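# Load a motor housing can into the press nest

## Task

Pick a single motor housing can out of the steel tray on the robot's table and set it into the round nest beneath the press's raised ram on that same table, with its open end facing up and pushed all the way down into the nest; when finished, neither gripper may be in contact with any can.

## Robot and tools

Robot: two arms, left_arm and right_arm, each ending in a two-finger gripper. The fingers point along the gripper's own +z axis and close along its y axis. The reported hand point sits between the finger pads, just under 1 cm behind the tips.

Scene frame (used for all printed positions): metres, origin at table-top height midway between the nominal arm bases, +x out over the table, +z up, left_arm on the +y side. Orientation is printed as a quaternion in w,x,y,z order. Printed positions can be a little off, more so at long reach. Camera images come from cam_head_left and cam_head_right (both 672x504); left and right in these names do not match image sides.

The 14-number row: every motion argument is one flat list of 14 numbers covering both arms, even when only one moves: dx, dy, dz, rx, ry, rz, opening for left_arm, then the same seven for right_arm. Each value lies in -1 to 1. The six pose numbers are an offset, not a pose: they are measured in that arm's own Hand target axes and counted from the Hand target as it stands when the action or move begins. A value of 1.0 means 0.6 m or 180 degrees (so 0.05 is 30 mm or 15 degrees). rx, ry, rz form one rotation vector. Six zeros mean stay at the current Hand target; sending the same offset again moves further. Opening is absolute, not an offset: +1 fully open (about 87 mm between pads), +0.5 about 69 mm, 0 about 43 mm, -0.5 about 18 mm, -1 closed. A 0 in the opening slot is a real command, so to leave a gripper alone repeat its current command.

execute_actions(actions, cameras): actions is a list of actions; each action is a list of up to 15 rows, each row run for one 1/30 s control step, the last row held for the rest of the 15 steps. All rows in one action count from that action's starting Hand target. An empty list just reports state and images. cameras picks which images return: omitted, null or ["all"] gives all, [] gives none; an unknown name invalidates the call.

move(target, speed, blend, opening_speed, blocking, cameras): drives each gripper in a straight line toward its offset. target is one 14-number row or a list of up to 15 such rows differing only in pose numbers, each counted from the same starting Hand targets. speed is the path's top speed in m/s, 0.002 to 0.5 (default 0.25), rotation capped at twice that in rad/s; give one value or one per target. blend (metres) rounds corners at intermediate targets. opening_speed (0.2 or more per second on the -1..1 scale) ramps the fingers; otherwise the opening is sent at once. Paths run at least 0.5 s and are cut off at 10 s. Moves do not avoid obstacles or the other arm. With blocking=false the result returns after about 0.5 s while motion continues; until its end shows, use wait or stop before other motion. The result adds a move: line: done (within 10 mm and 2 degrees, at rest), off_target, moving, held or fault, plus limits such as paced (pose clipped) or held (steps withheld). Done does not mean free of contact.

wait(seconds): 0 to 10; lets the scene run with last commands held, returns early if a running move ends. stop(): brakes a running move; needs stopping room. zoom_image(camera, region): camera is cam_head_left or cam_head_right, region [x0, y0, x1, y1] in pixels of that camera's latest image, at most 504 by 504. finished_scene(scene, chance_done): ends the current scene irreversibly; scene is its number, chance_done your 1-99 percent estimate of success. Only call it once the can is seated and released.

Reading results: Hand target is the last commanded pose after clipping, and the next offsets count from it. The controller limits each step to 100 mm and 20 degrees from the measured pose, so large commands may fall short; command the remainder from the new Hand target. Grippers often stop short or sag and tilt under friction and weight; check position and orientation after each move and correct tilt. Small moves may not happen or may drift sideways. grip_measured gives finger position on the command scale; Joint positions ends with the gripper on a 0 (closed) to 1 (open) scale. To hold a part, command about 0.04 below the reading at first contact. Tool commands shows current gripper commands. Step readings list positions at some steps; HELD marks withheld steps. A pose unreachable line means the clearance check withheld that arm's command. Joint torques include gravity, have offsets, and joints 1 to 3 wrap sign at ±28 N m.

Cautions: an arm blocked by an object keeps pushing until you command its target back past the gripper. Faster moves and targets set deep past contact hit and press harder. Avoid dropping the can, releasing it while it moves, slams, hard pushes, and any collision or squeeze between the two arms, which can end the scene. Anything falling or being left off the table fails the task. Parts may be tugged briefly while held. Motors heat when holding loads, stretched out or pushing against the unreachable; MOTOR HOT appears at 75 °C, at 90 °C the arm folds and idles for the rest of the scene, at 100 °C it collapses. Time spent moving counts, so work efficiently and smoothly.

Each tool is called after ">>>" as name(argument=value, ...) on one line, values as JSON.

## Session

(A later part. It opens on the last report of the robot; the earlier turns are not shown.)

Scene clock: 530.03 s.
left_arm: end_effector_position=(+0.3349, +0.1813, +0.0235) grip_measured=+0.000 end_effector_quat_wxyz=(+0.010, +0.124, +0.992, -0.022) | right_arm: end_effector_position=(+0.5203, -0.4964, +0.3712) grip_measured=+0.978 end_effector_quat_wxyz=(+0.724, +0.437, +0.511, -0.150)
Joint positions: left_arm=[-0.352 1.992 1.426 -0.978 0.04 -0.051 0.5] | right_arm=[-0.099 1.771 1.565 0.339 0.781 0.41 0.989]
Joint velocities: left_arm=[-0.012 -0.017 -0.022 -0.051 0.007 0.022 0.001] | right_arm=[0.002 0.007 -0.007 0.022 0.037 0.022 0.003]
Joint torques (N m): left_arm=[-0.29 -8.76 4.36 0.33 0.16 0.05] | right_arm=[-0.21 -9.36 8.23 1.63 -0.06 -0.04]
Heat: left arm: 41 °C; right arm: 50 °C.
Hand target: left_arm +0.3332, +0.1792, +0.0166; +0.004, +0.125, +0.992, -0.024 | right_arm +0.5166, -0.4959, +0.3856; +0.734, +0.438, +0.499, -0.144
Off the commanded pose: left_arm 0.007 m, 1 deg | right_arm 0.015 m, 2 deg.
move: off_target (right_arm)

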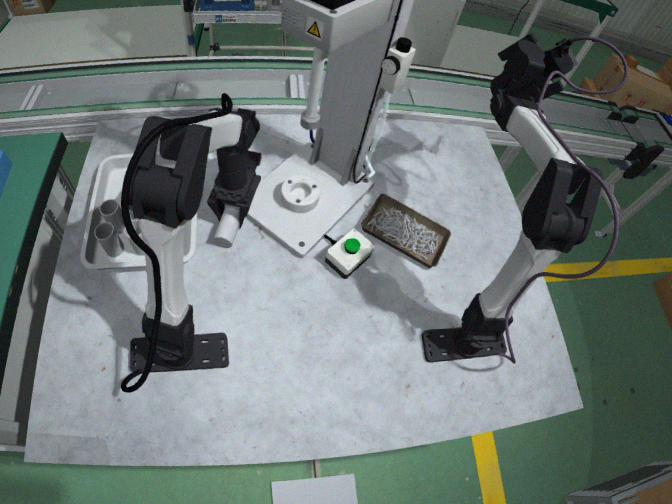

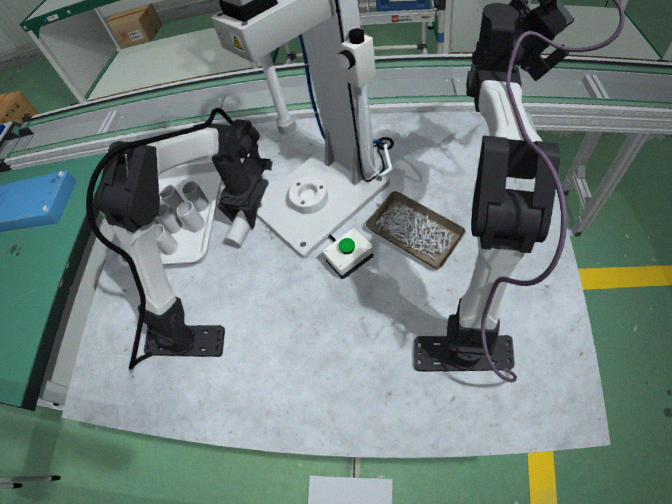

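>>> move(target=[[0,0,-0.1,0,0,0,-0.2,0,0,0,0,0,0,1],[0,0,-0.23,0,-0.5,0,-0.2,0,0,0,0,0,0,1]], speed=0.25, blend=0.02)

>>> zoom_image(camera="cam_head_right", region=[180, 150, 280, 250])

Scene clock: 540.40 s.
left_arm: end_effector_position=(+0.3297, +0.1859, +0.1545) grip_measured=+0.000 end_effector_quat_wxyz=(+0.690, +0.077, +0.711, -0.114) | right_arm: end_effector_position=(+0.5203, -0.4964, +0.3712) grip_measured=+0.978 end_effector_quat_wxyz=(+0.724, +0.437, +0.511, -0.150)
Joint positions: left_arm=[-0.41 0.89 0.169 0.698 -0.086 -0.058 0.5] | right_arm=[-0.099 1.771 1.565 0.339 0.781 0.41 0.989]
Joint velocities: left_arm=[-0.012 0.017 -0.002 -0.007 0.037 0.022 -0.009] | right_arm=[-0.012 -0.007 0.007 -0.037 0.051 0.007 -0.003]
Joint torques (N m): left_arm=[-0.57 -1.16 5.81 2.09 0.01 0.16] | right_arm=[-0.23 -9.36 8.21 1.63 -0.06 -0.04]
Heat: left arm: 40 °C; right arm: 50 °C.
Hand target: left_arm +0.3311, +0.1852, +0.1626; +0.703, +0.077, +0.698, -0.112 | right_arm +0.5166, -0.4959, +0.3856; +0.734, +0.438, +0.499, -0.144
Off the commanded pose: left_arm 0.003 m, 2 deg | right_arm 0.015 m, 2 deg.
move: off_target (right_arm)

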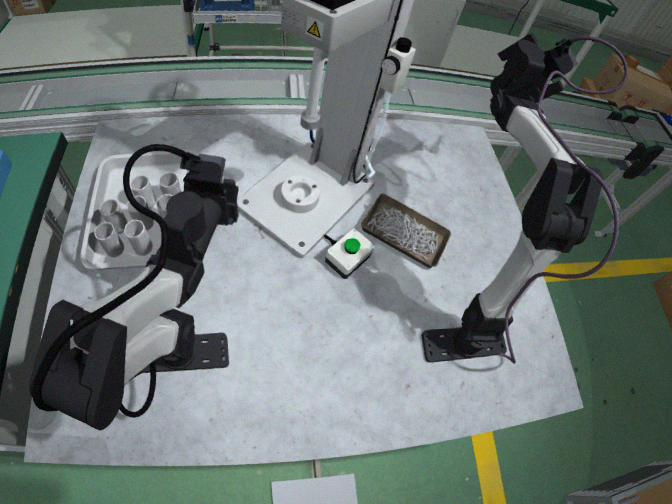

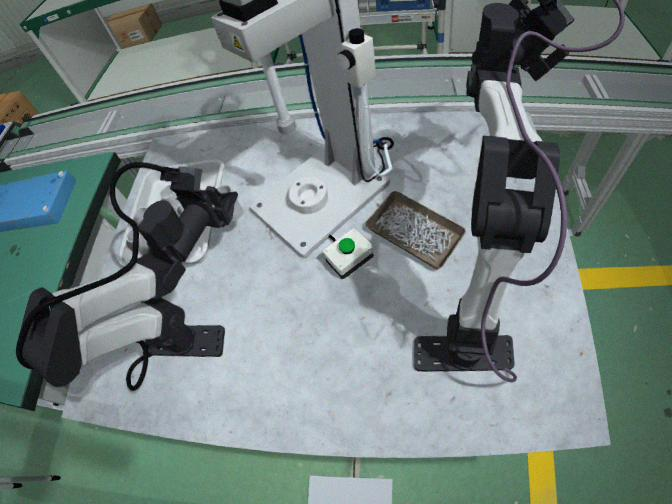

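Scaled by 5.040.

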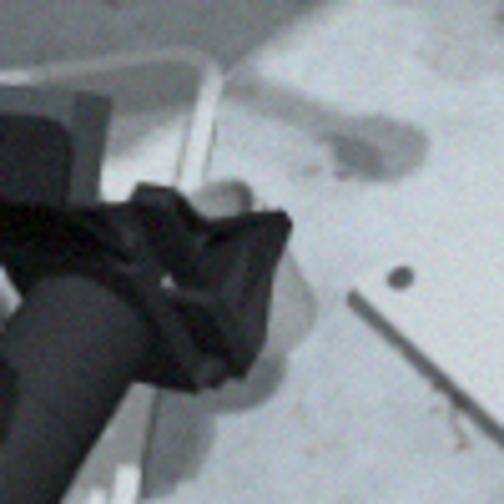

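>>> move(target=[[0.0405,-0.078,0.113,0.333,0.016,-0.0047,-0.2,0,0,0,0,0,0,1]], speed=0.2)

>>> zoom_image(camera="cam_head_right", region=[220, 110, 340, 230])

>>> zoom_image(camera="cam_head_left", region=[220, 110, 340, 230])

Scene clock: 550.60 s.
left_arm: end_effector_position=(+0.3776, +0.1237, +0.1272) grip_measured=+0.000 end_effector_quat_wxyz=(+0.539, +0.409, +0.585, -0.448) | right_arm: end_effector_position=(+0.5203, -0.4964, +0.3712) grip_measured=+0.978 end_effector_quat_wxyz=(+0.724, +0.437, +0.511, -0.150)
Joint positions: left_arm=[-0.036 1.798 0.681 1.046 1.321 -0.015 0.5] | right_arm=[-0.099 1.771 1.565 0.339 0.781 0.41 0.989]
Joint velocities: left_arm=[-0.022 -0.012 -0.012 -0.066 -0.037 0.022 0.006] | right_arm=[0.002 -0.007 -0.022 -0.051 -0.022 0.037 -0.003]
Joint torques (N m): left_arm=[0.28 -6.87 6.69 1.36 0.26 0.12] | right_arm=[-0.23 -9.35 8.2 1.63 -0.06 -0.04]
Heat: left arm: 41 °C; right arm: 50 °C.
Hand target: left_arm +0.3839, +0.1241, +0.1339; +0.548, +0.421, +0.571, -0.443 | right_arm +0.5166, -0.4959, +0.3856; +0.734, +0.438, +0.499, -0.144
Off the commanded pose: left_arm 0.016 m, 3 deg | right_arm 0.015 m, 2 deg.
move: off_target (left_arm, right_arm)

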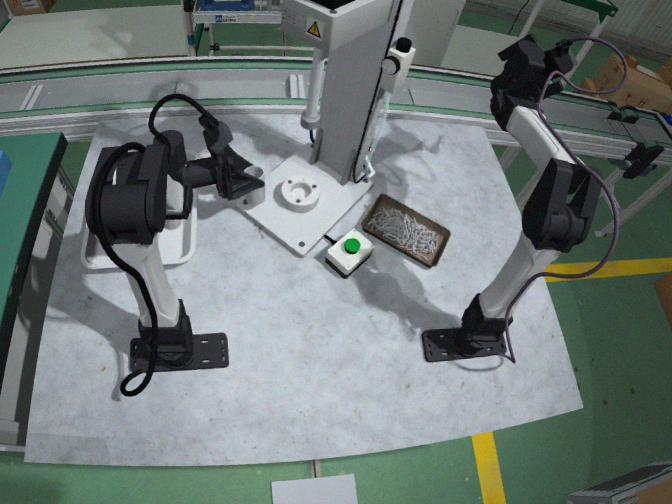

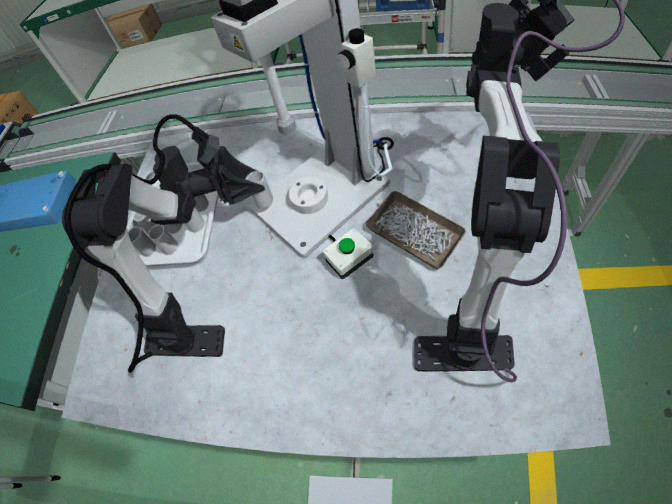

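Scaled by 4.200.

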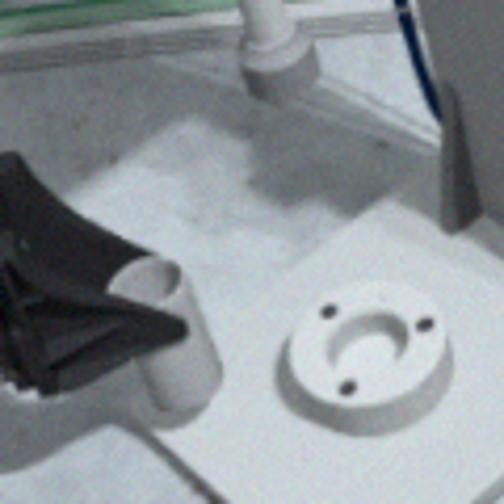

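Scaled by 4.200.

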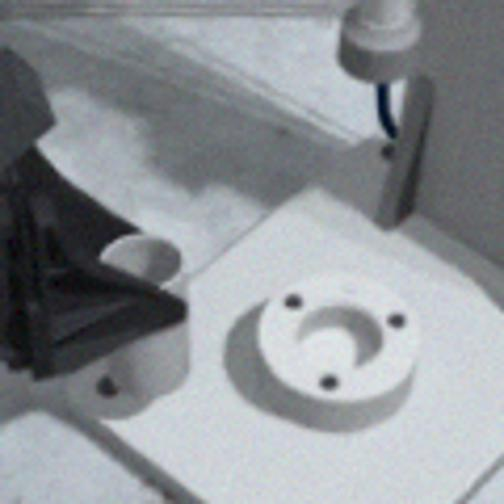

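>>> move(target=[[-0.0165,0,0,0,0,0,-0.2,0,0,0,0,0,0,1],[-0.0165,0.005,0.11,0,0,0,-0.2,0,0,0,0,0,0,1]], speed=0.1, blend=0.01)

>>> zoom_image(camera="cam_head_right", region=[220, 110, 340, 230])

>>> zoom_image(camera="cam_head_left", region=[220, 110, 340, 230])

Scene clock: 567.00 s.
left_arm: end_effector_position=(+0.3965, +0.0635, +0.1374) grip_measured=+0.000 end_effector_quat_wxyz=(+0.542, +0.418, +0.575, -0.448) | right_arm: end_effector_position=(+0.5203, -0.4964, +0.3712) grip_measured=+0.978 end_effector_quat_wxyz=(+0.724, +0.437, +0.511, -0.150)
Joint positions: left_arm=[-0.213 1.853 0.793 1.032 1.16 -0.037 0.5] | right_arm=[-0.099 1.771 1.565 0.339 0.781 0.41 0.989]
Joint velocities: left_arm=[-0.012 -0.002 -0.017 -0.022 -0.037 -0.022 0.004] | right_arm=[-0.007 0.002 -0.012 -0.007 -0.051 0.037 0.018]
Joint torques (N m): left_arm=[-0.39 -7.66 7.17 1.34 0.07 -0.07] | right_arm=[-0.23 -9.35 8.21 1.63 -0.06 -0.04]
Heat: left arm: 41 °C; right arm: 50 °C.
Hand target: left_arm +0.4044, +0.0606, +0.1442; +0.549, +0.419, +0.570, -0.446 | right_arm +0.5166, -0.4959, +0.3856; +0.734, +0.438, +0.499, -0.144
Off the commanded pose: left_arm 0.010 m, 1 deg | right_arm 0.015 m, 2 deg.
move: off_target (right_arm); blend cut to 0.005 m at target 1

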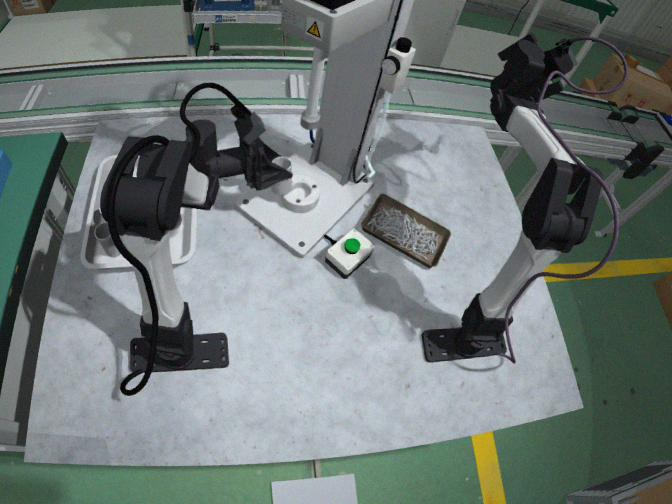

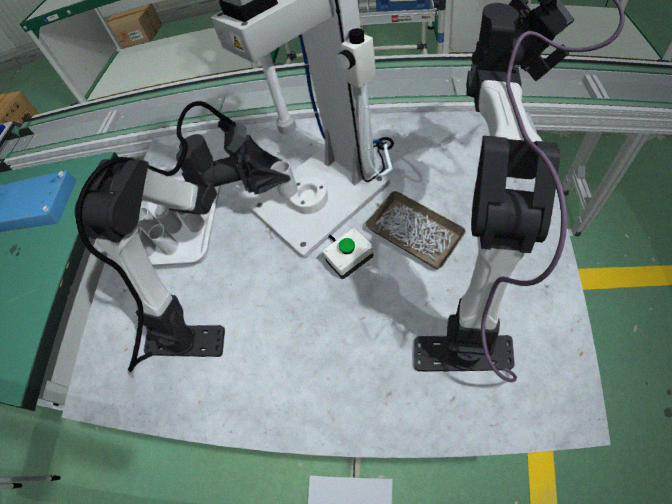

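Scaled by 4.200.

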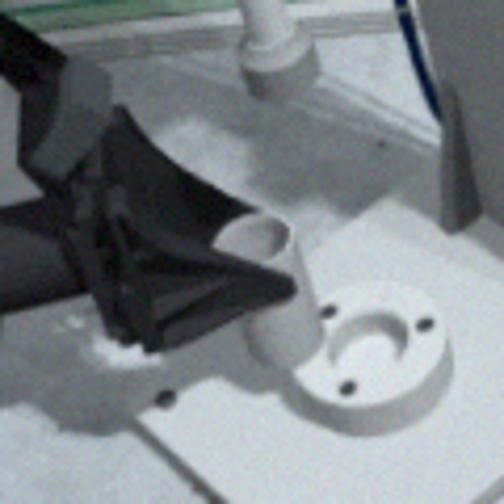

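Scaled by 4.200.

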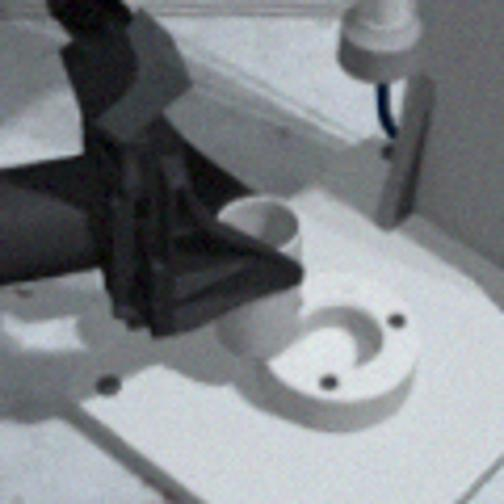

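>>> move(target=[-0.003,0.004,0.0675,0,0,0,-0.2,0,0,0,0,0,0,1], speed=0.07)

>>> zoom_image(camera="cam_head_right", region=[220, 110, 340, 230])

>>> zoom_image(camera="cam_head_left", region=[220, 110, 340, 230])

Scene clock: 575.53 s.
left_arm: end_effector_position=(+0.4095, +0.0255, +0.1383) grip_measured=+0.000 end_effector_quat_wxyz=(+0.541, +0.417, +0.575, -0.449) | right_arm: end_effector_position=(+0.5203, -0.4964, +0.3712) grip_measured=+0.978 end_effector_quat_wxyz=(+0.724, +0.437, +0.511, -0.150)
Joint positions: left_arm=[-0.311 1.913 0.884 1.007 1.062 -0.046 0.5] | right_arm=[-0.099 1.771 1.565 0.339 0.781 0.41 0.989]
Joint velocities: left_arm=[-0.012 -0.012 -0.017 0.022 0.037 -0.051 -0.009] | right_arm=[-0.022 -0.002 -0.007 -0.022 0.022 -0.037 -0.018]
Joint torques (N m): left_arm=[-0.39 -8.43 7.38 1.42 0.1 -0.06] | right_arm=[-0.23 -9.36 8.21 1.63 -0.06 -0.04]
Heat: left arm: 41 °C; right arm: 51 °C.
Hand target: left_arm +0.4173, +0.0219, +0.1461; +0.550, +0.417, +0.569, -0.447 | right_arm +0.5166, -0.4959, +0.3856; +0.734, +0.438, +0.499, -0.144
Off the commanded pose: left_arm 0.011 m, 1 deg | right_arm 0.015 m, 2 deg.
move: off_target (left_arm, right_arm)

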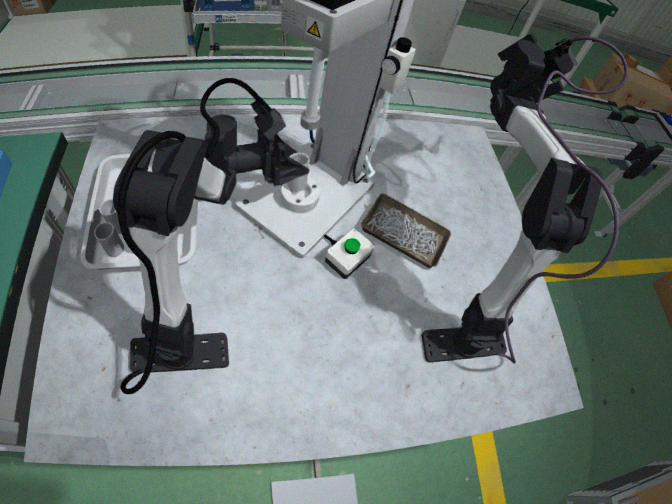

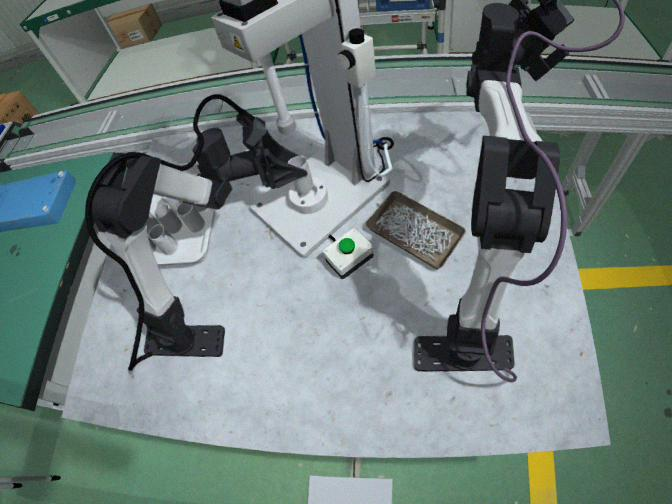

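Scaled by 4.200.

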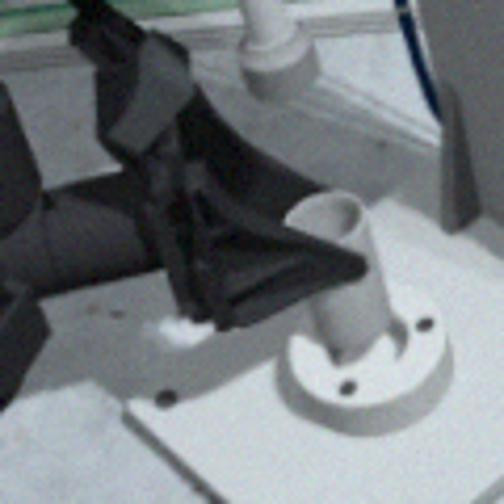

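Scaled by 4.200.

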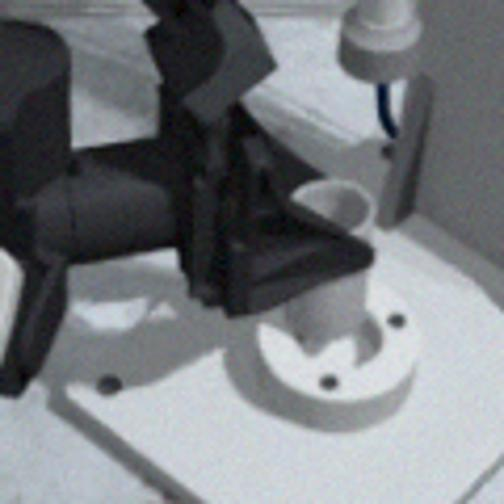

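>>> move(target=[0,-0.006,0.0095,0,0,0,-0.2,0,0,0,0,0,0,1], speed=0.05)

>>> zoom_image(camera="cam_head_right", region=[270, 140, 340, 210])

>>> zoom_image(camera="cam_head_left", region=[270, 140, 340, 210])

Scene clock: 590.80 s.
left_arm: end_effector_position=(+0.4084, +0.0203, +0.1383) grip_measured=+0.000 end_effector_quat_wxyz=(+0.542, +0.417, +0.576, -0.449) | right_arm: end_effector_position=(+0.5203, -0.4964, +0.3712) grip_measured=+0.978 end_effector_quat_wxyz=(+0.724, +0.437, +0.511, -0.150)
Joint positions: left_arm=[-0.326 1.913 0.884 1.007 1.044 -0.047 0.5] | right_arm=[-0.099 1.771 1.565 0.339 0.781 0.41 0.989]
Joint velocities: left_arm=[0.007 -0.007 0.022 -0.095 -0.022 -0.022 0.004] | right_arm=[-0.012 -0.002 -0.007 0.007 -0.022 -0.066 -0.013]
Joint torques (N m): left_arm=[-0.64 -8.46 7.41 1.46 0.03 -0.06] | right_arm=[-0.23 -9.36 8.21 1.63 -0.06 -0.04]
Heat: left arm: 43 °C; right arm: 51 °C.
Hand target: left_arm +0.4153, +0.0154, +0.1464; +0.550, +0.417, +0.569, -0.447 | right_arm +0.5166, -0.4959, +0.3856; +0.734, +0.438, +0.499, -0.144
Off the commanded pose: left_arm 0.012 m, 1 deg | right_arm 0.015 m, 2 deg.
move: off_target (left_arm, right_arm)

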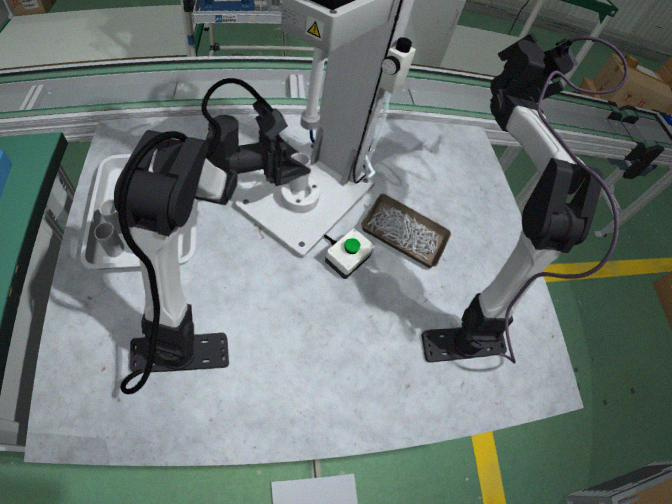

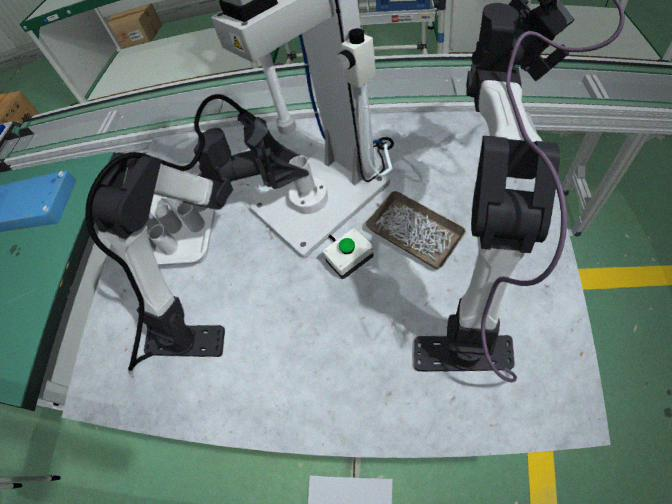

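Scaled by 7.200.

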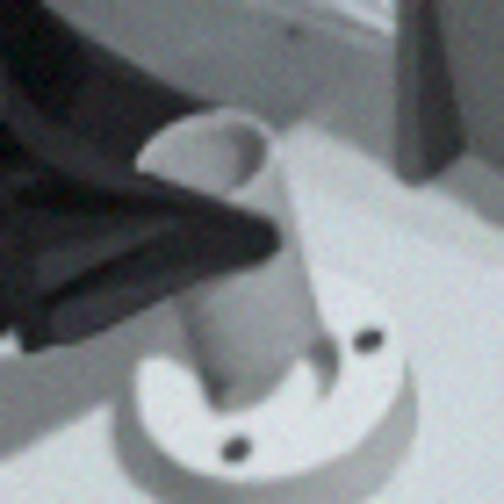

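Scaled by 7.200.

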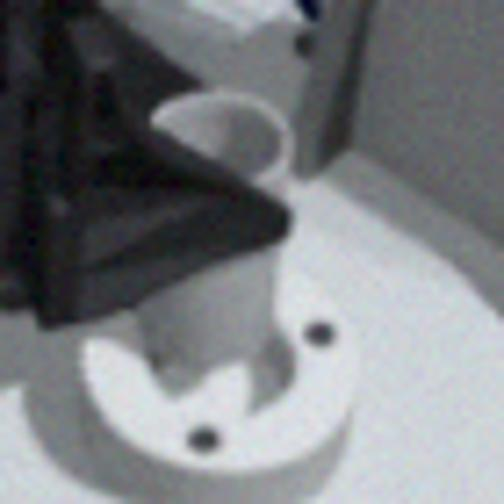

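>>> move(target=[[0,-0.001,0.005,0,0,0,-0.2,0,0,0,0,0,0,1],[0.018,-0.001,0.005,0,0,0,-0.2,0,0,0,0,0,0,1]], speed=0.04)

>>> zoom_image(camera="cam_head_right", region=[270, 140, 340, 210])

>>> zoom_image(camera="cam_head_left", region=[270, 140, 340, 210])

Scene clock: 601.93 s.
left_arm: end_effector_position=(+0.4103, +0.0158, +0.1377) grip_measured=+0.000 end_effector_quat_wxyz=(+0.549, +0.420, +0.567, -0.447) | right_arm: end_effector_position=(+0.5203, -0.4964, +0.3712) grip_measured=+0.978 end_effector_quat_wxyz=(+0.724, +0.437, +0.511, -0.150)
Joint positions: left_arm=[-0.336 1.936 0.889 1.054 1.037 -0.053 0.5] | right_arm=[-0.099 1.771 1.565 0.339 0.781 0.41 0.989]
Joint velocities: left_arm=[0.017 -0.002 0.007 0.022 0.051 -0.051 -0.009] | right_arm=[-0.007 0.002 0.017 -0.051 0.022 0.007 -0.003]
Joint torques (N m): left_arm=[-0.49 -7.38 6.15 1.42 -0.01 -0.01] | right_arm=[-0.23 -9.35 8.23 1.63 -0.06 -0.04]
Heat: left arm: 43 °C; right arm: 51 °C.
Hand target: left_arm +0.4149, +0.0123, +0.1356; +0.550, +0.417, +0.569, -0.447 | right_arm +0.5166, -0.4959, +0.3856; +0.734, +0.438, +0.499, -0.144
Off the commanded pose: left_arm 0.006 m, 0 deg | right_arm 0.015 m, 2 deg.
move: off_target (right_arm)

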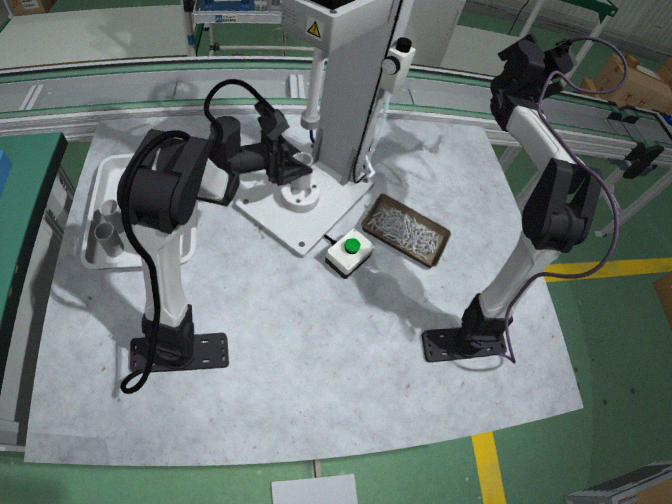

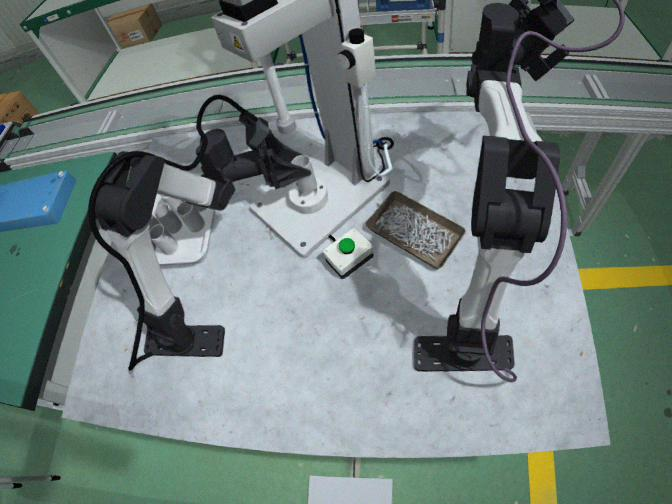

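Scaled by 7.200.

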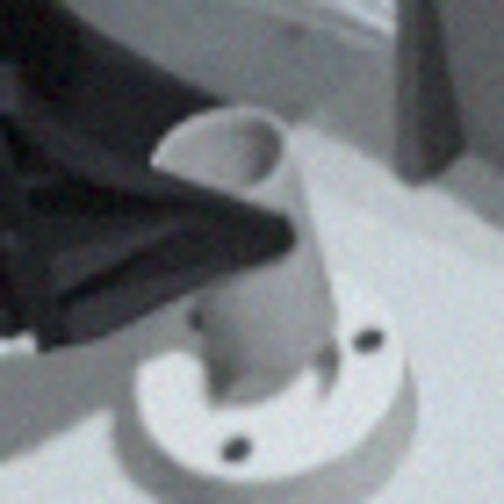

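Scaled by 7.200.

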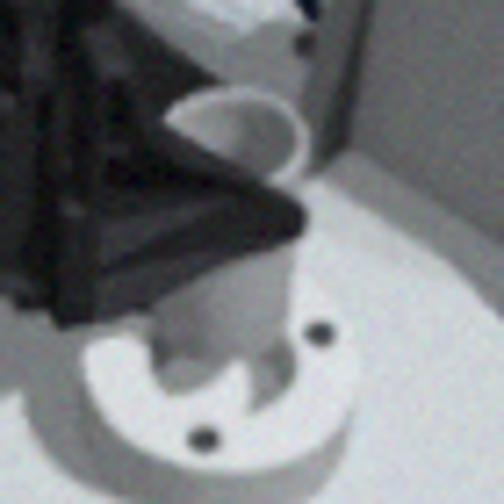

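>>> move(target=[0.02,0,0,0,0,0,-0.2,0,0,0,0,0,0,1], speed=0.04)

>>> zoom_image(camera="cam_head_right", region=[270, 140, 340, 210])

>>> zoom_image(camera="cam_head_left", region=[270, 140, 340, 210])

Scene clock: 606.40 s.
left_arm: end_effector_position=(+0.4130, +0.0149, +0.1370) grip_measured=+0.000 end_effector_quat_wxyz=(+0.562, +0.425, +0.554, -0.443) | right_arm: end_effector_position=(+0.5203, -0.4964, +0.3712) grip_measured=+0.978 end_effector_quat_wxyz=(+0.724, +0.437, +0.511, -0.150)
Joint positions: left_arm=[-0.336 1.963 0.889 1.122 1.039 -0.055 0.5] | right_arm=[-0.099 1.771 1.565 0.339 0.781 0.41 0.989]
Joint velocities: left_arm=[-0.007 0.002 -0.012 -0.007 0.051 -0.095 -0.013] | right_arm=[-0.007 -0.017 -0.007 0.051 0.007 0.007 0.013]
Joint torques (N m): left_arm=[-0.54 -6.97 4.79 1.18 -0.01 0.03] | right_arm=[-0.23 -9.35 8.21 1.63 -0.06 -0.04]
Heat: left arm: 43 °C; right arm: 51 °C.
Hand target: left_arm +0.4141, +0.0121, +0.1236; +0.550, +0.417, +0.569, -0.447 | right_arm +0.5166, -0.4959, +0.3856; +0.734, +0.438, +0.499, -0.144
Off the commanded pose: left_arm 0.014 m, 2 deg | right_arm 0.015 m, 2 deg.
move: off_target (left_arm, right_arm)

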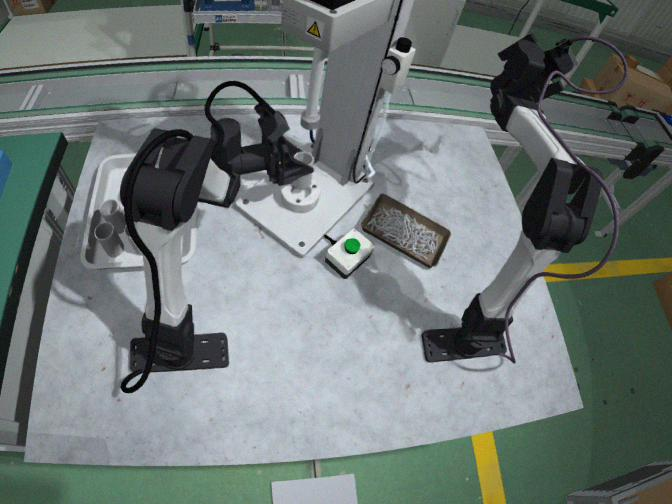

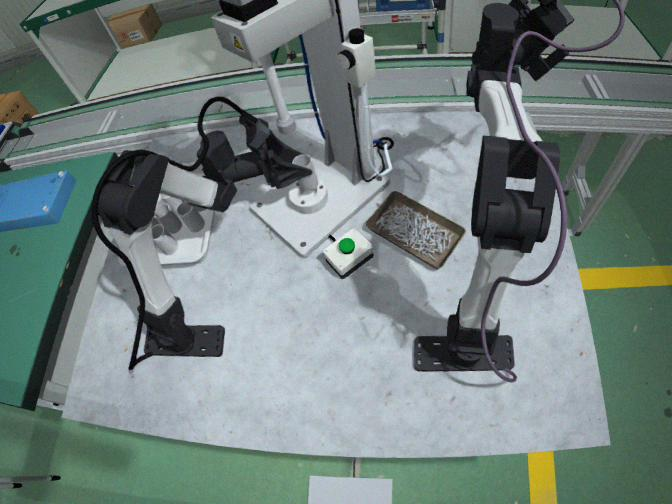

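Scaled by 7.200.

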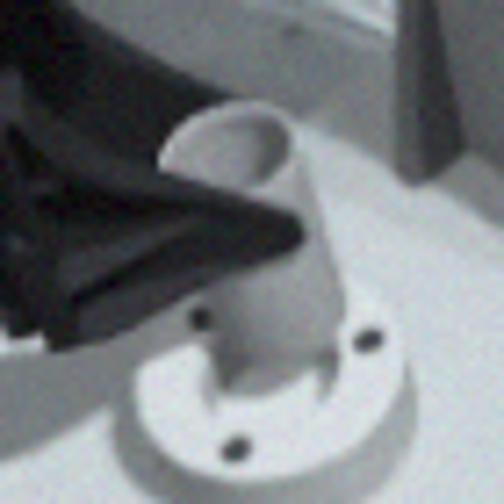

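Scaled by 7.200.

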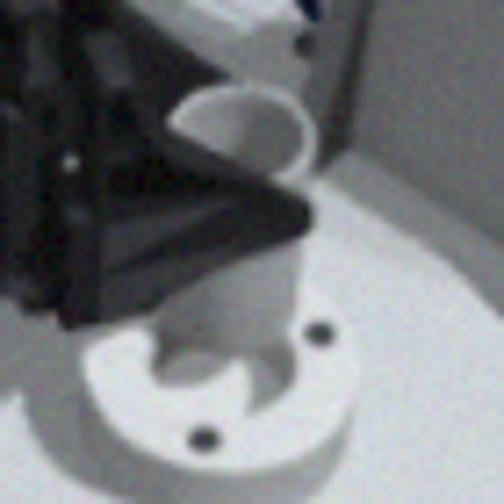

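>>> move(target=[0.025,-0.0037,-0.0013,0,0.01,0,-0.2,0,0,0,0,0,0,1], speed=0.05)

>>> zoom_image(camera="cam_head_right", region=[270, 140, 340, 210])

>>> zoom_image(camera="cam_head_left", region=[270, 140, 340, 210])

Scene clock: 612.07 s.
left_arm: end_effector_position=(+0.4126, +0.0129, +0.1360) grip_measured=+0.000 end_effector_quat_wxyz=(+0.566, +0.434, +0.547, -0.437) | right_arm: end_effector_position=(+0.5203, -0.4964, +0.3712) grip_measured=+0.978 end_effector_quat_wxyz=(+0.724, +0.437, +0.511, -0.150)
Joint positions: left_arm=[-0.342 1.965 0.889 1.123 1.039 -0.027 0.5] | right_arm=[-0.099 1.771 1.565 0.339 0.781 0.41 0.989]
Joint velocities: left_arm=[-0.007 -0.002 -0.012 -0.007 0.051 0.022 0.006] | right_arm=[-0.007 0.002 0.007 0.022 0.007 -0.066 0.003]
Joint torques (N m): left_arm=[-0.43 -6.43 3.47 0.86 -0.07 0.3] | right_arm=[-0.21 -9.35 8.21 1.63 -0.06 -0.04]
Heat: left arm: 43 °C; right arm: 51 °C.
Hand target: left_arm +0.4111, +0.0120, +0.1088; +0.541, +0.424, +0.577, -0.441 | right_arm +0.5166, -0.4959, +0.3856; +0.734, +0.438, +0.499, -0.144
Off the commanded pose: left_arm 0.027 m, 5 deg | right_arm 0.015 m, 2 deg.
move: off_target (left_arm, right_arm)

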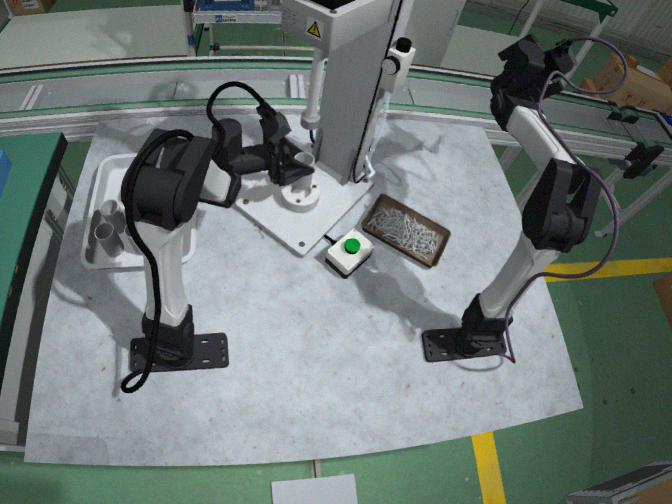

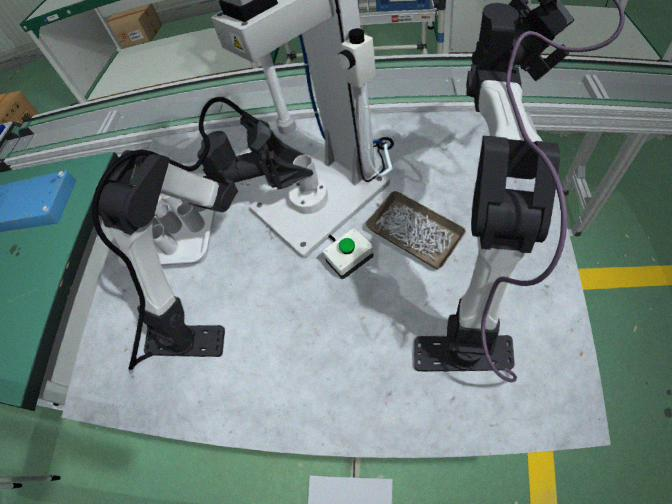

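Scaled by 7.200.

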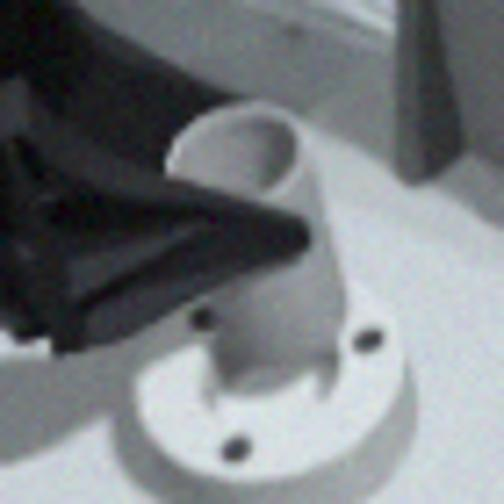

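Scaled by 7.200.

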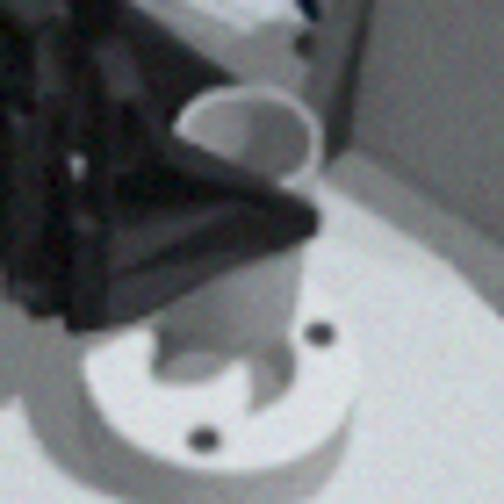

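>>> move(target=[[-0.063,0,0,0,-0.01,0,-0.2,0,0,0,0,0,0,1],[-0.063,-0.011,-0.0067,0,-0.01,0,-0.2,0,0,0,0,0,0,1]], speed=0.06)

>>> zoom_image(camera="cam_head_right", region=[270, 140, 340, 210])

>>> zoom_image(camera="cam_head_left", region=[270, 140, 340, 210])

Scene clock: 621.57 s.
left_arm: end_effector_position=(+0.4111, +0.0141, +0.1380) grip_measured=+0.000 end_effector_quat_wxyz=(+0.551, +0.420, +0.568, -0.444) | right_arm: end_effector_position=(+0.5203, -0.4964, +0.3712) grip_measured=+0.978 end_effector_quat_wxyz=(+0.724, +0.437, +0.511, -0.150)
Joint positions: left_arm=[-0.342 1.935 0.892 1.047 1.026 -0.046 0.5] | right_arm=[-0.099 1.771 1.565 0.339 0.781 0.41 0.989]
Joint velocities: left_arm=[0.002 0.032 0.017 -0.007 0.022 -0.051 -0.001] | right_arm=[0.002 0.002 -0.017 0.051 -0.007 0.051 -0.003]
Joint torques (N m): left_arm=[-0.38 -13.15 3.86 1.19 0.1 -0.11] | right_arm=[-0.23 -9.35 8.21 1.63 -0.06 -0.04]
Heat: left arm: 41 °C; right arm: 51 °C.
Hand target: left_arm +0.4060, +0.0134, +0.1473; +0.550, +0.417, +0.569, -0.447 | right_arm +0.5166, -0.4959, +0.3856; +0.734, +0.438, +0.499, -0.144
Off the commanded pose: left_arm 0.010 m, 1 deg | right_arm 0.015 m, 2 deg.
move: off_target (right_arm)

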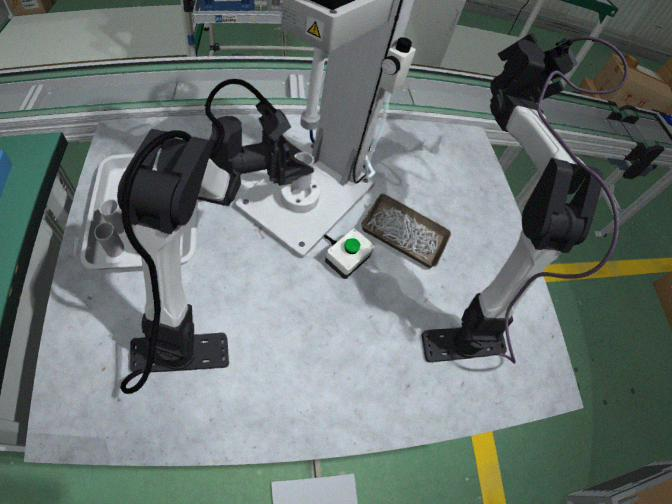

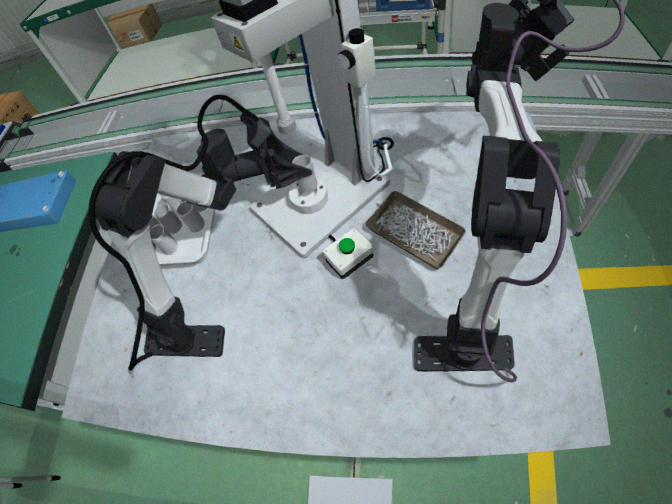

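Scaled by 7.200.

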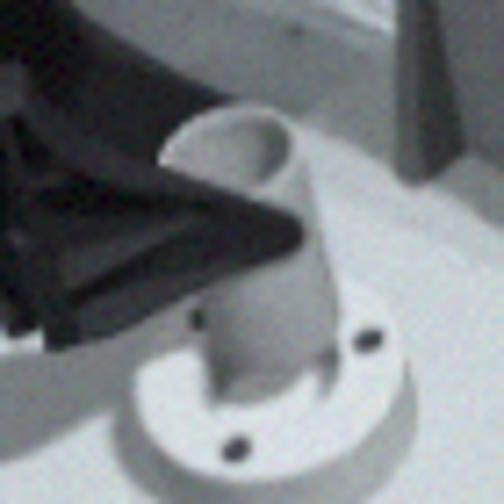

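Scaled by 7.200.

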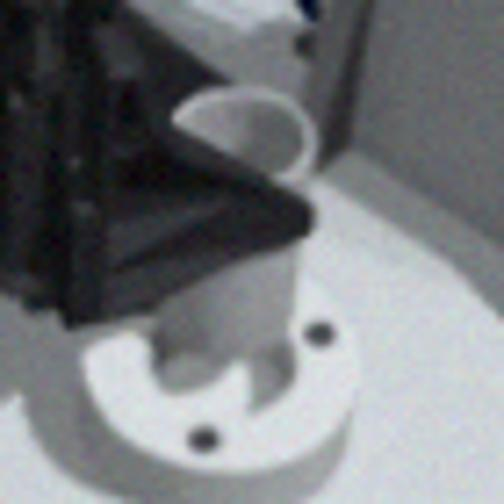

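>>> move(target=[[-0.018,0,-0.003,0,0,0,-0.2,0,0,0,0,0,0,1],[-0.018,-0.018,-0.008,0,0,0,-0.2,0,0,0,0,0,0,1],[0,-0.014,-0.006,0,0,0,-0.2,0,0,0,0,0,0,1]], speed=0.07)

>>> zoom_image(camera="cam_head_right", region=[270, 140, 340, 210])

>>> zoom_image(camera="cam_head_left", region=[270, 140, 340, 210])

Scene clock: 627.23 s.
left_arm: end_effector_position=(+0.3982, +0.0179, +0.1393) grip_measured=+0.000 end_effector_quat_wxyz=(+0.538, +0.413, +0.581, -0.449) | right_arm: end_effector_position=(+0.5203, -0.4964, +0.3712) grip_measured=+0.978 end_effector_quat_wxyz=(+0.724, +0.437, +0.511, -0.150)
Joint positions: left_arm=[-0.342 1.877 0.847 0.998 1.025 -0.05 0.5] | right_arm=[-0.099 1.771 1.565 0.339 0.781 0.41 0.989]
Joint velocities: left_arm=[0.002 0.012 0.002 0.066 0.037 -0.007 -0.011] | right_arm=[0.002 -0.007 0.002 -0.007 -0.051 0.007 -0.008]
Joint torques (N m): left_arm=[-0.68 -9.98 4.49 1.71 0.09 -0.03] | right_arm=[-0.23 -9.35 8.21 1.63 -0.06 -0.04]
Heat: left arm: 41 °C; right arm: 51 °C.
Hand target: left_arm +0.3970, +0.0147, +0.1479; +0.550, +0.417, +0.569, -0.448 | right_arm +0.5166, -0.4959, +0.3856; +0.734, +0.438, +0.499, -0.144
Off the commanded pose: left_arm 0.009 m, 2 deg | right_arm 0.015 m, 2 deg.
move: off_target (right_arm)

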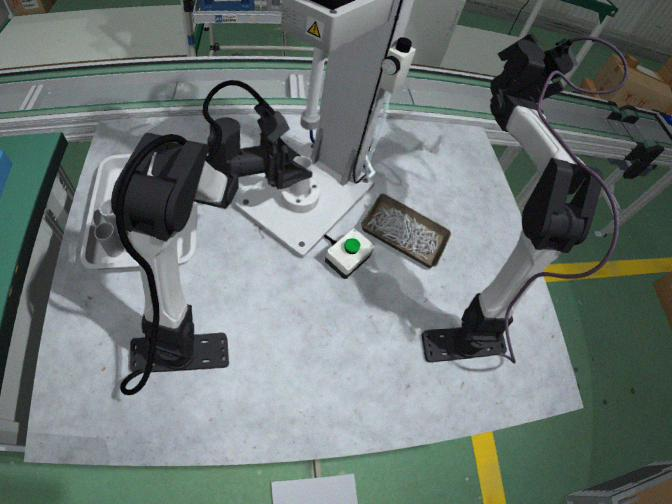

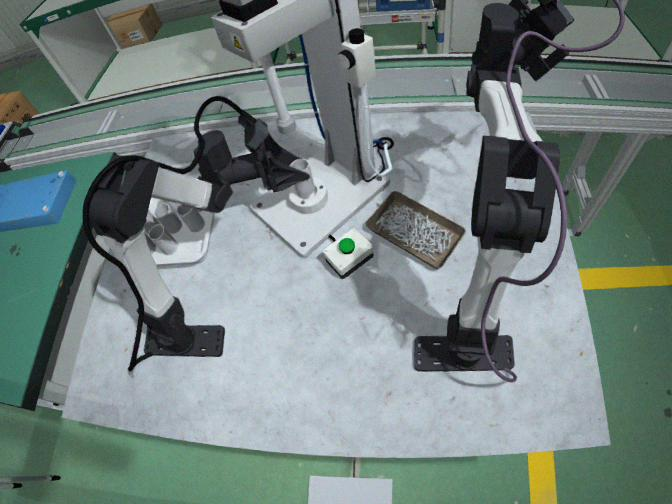

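Scaled by 7.200.

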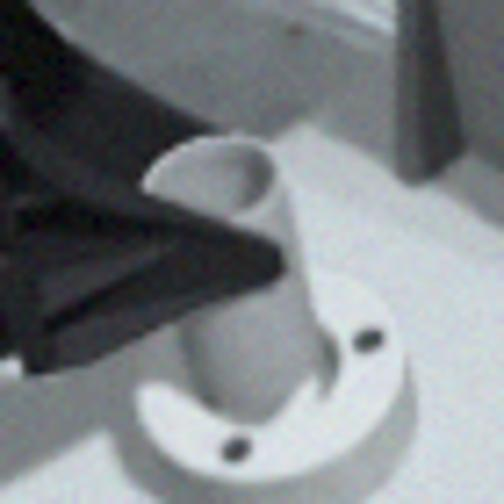

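Scaled by 7.200.

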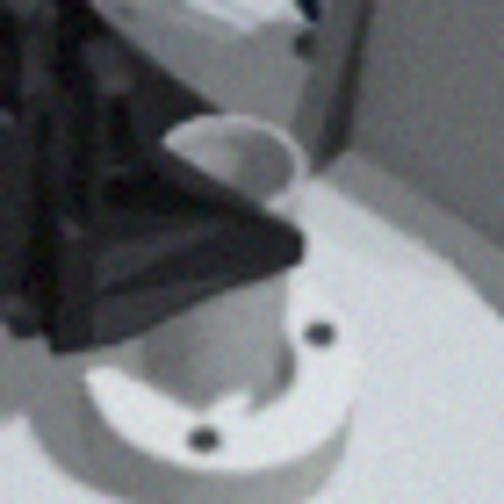

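>>> move(target=[[-0.004,-0.001,0.009,0,0,0,-0.2,0,0,0,0,0,0,1]], speed=0.05)

>>> zoom_image(camera="cam_head_right", region=[270, 140, 340, 210])

>>> zoom_image(camera="cam_head_left", region=[270, 140, 340, 210])

Scene clock: 631.20 s.
left_arm: end_effector_position=(+0.3959, +0.0125, +0.1394) grip_measured=+0.000 end_effector_quat_wxyz=(+0.538, +0.415, +0.580, -0.450) | right_arm: end_effector_position=(+0.5203, -0.4964, +0.3712) grip_measured=+0.978 end_effector_quat_wxyz=(+0.724, +0.437, +0.511, -0.150)
Joint positions: left_arm=[-0.357 1.877 0.847 0.999 1.014 -0.05 0.5] | right_arm=[-0.099 1.771 1.565 0.339 0.781 0.41 0.989]
Joint velocities: left_arm=[0.002 -0.007 0.007 -0.007 -0.022 -0.007 0.009] | right_arm=[0.002 -0.007 -0.012 -0.066 0.037 0.081 -0.029]
Joint torques (N m): left_arm=[-0.66 -10.13 5.65 1.63 0.06 -0.05] | right_arm=[-0.23 -9.36 8.21 1.63 -0.06 -0.04]
Heat: left arm: 41 °C; right arm: 51 °C.
Hand target: left_arm +0.3980, +0.0094, +0.1503; +0.550, +0.417, +0.569, -0.448 | right_arm +0.5166, -0.4959, +0.3856; +0.734, +0.438, +0.499, -0.144
Off the commanded pose: left_arm 0.012 m, 2 deg | right_arm 0.015 m, 2 deg.
move: off_target (left_arm, right_arm)

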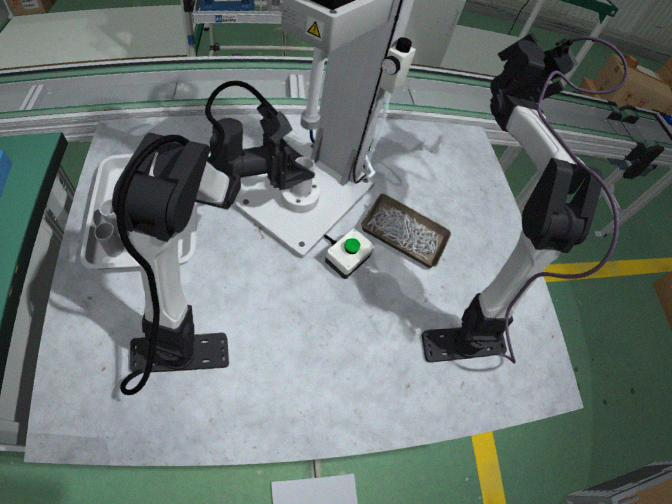

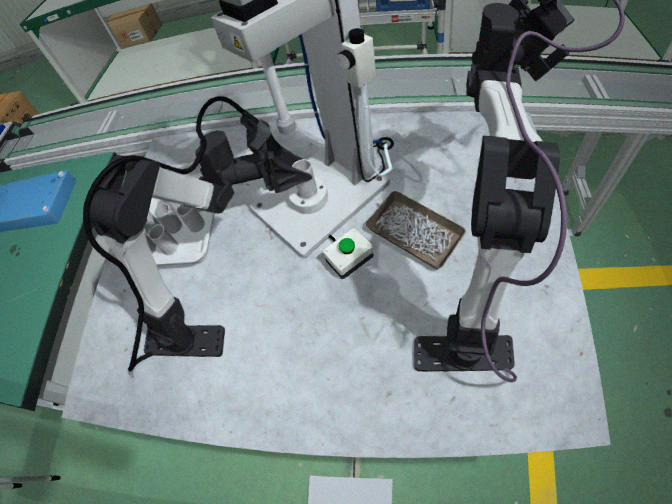

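Scaled by 7.200.

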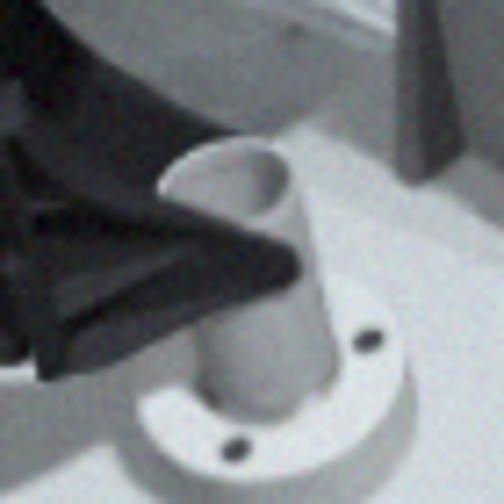

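Scaled by 7.200.

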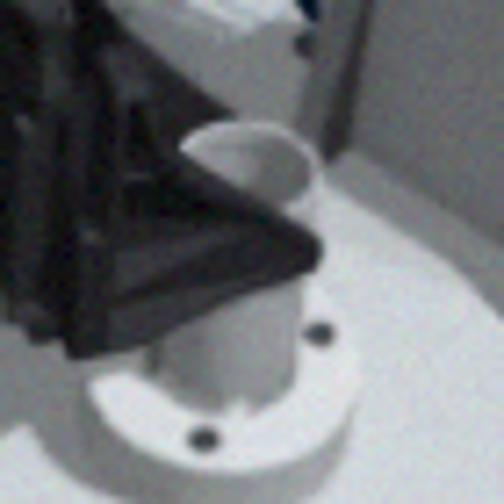

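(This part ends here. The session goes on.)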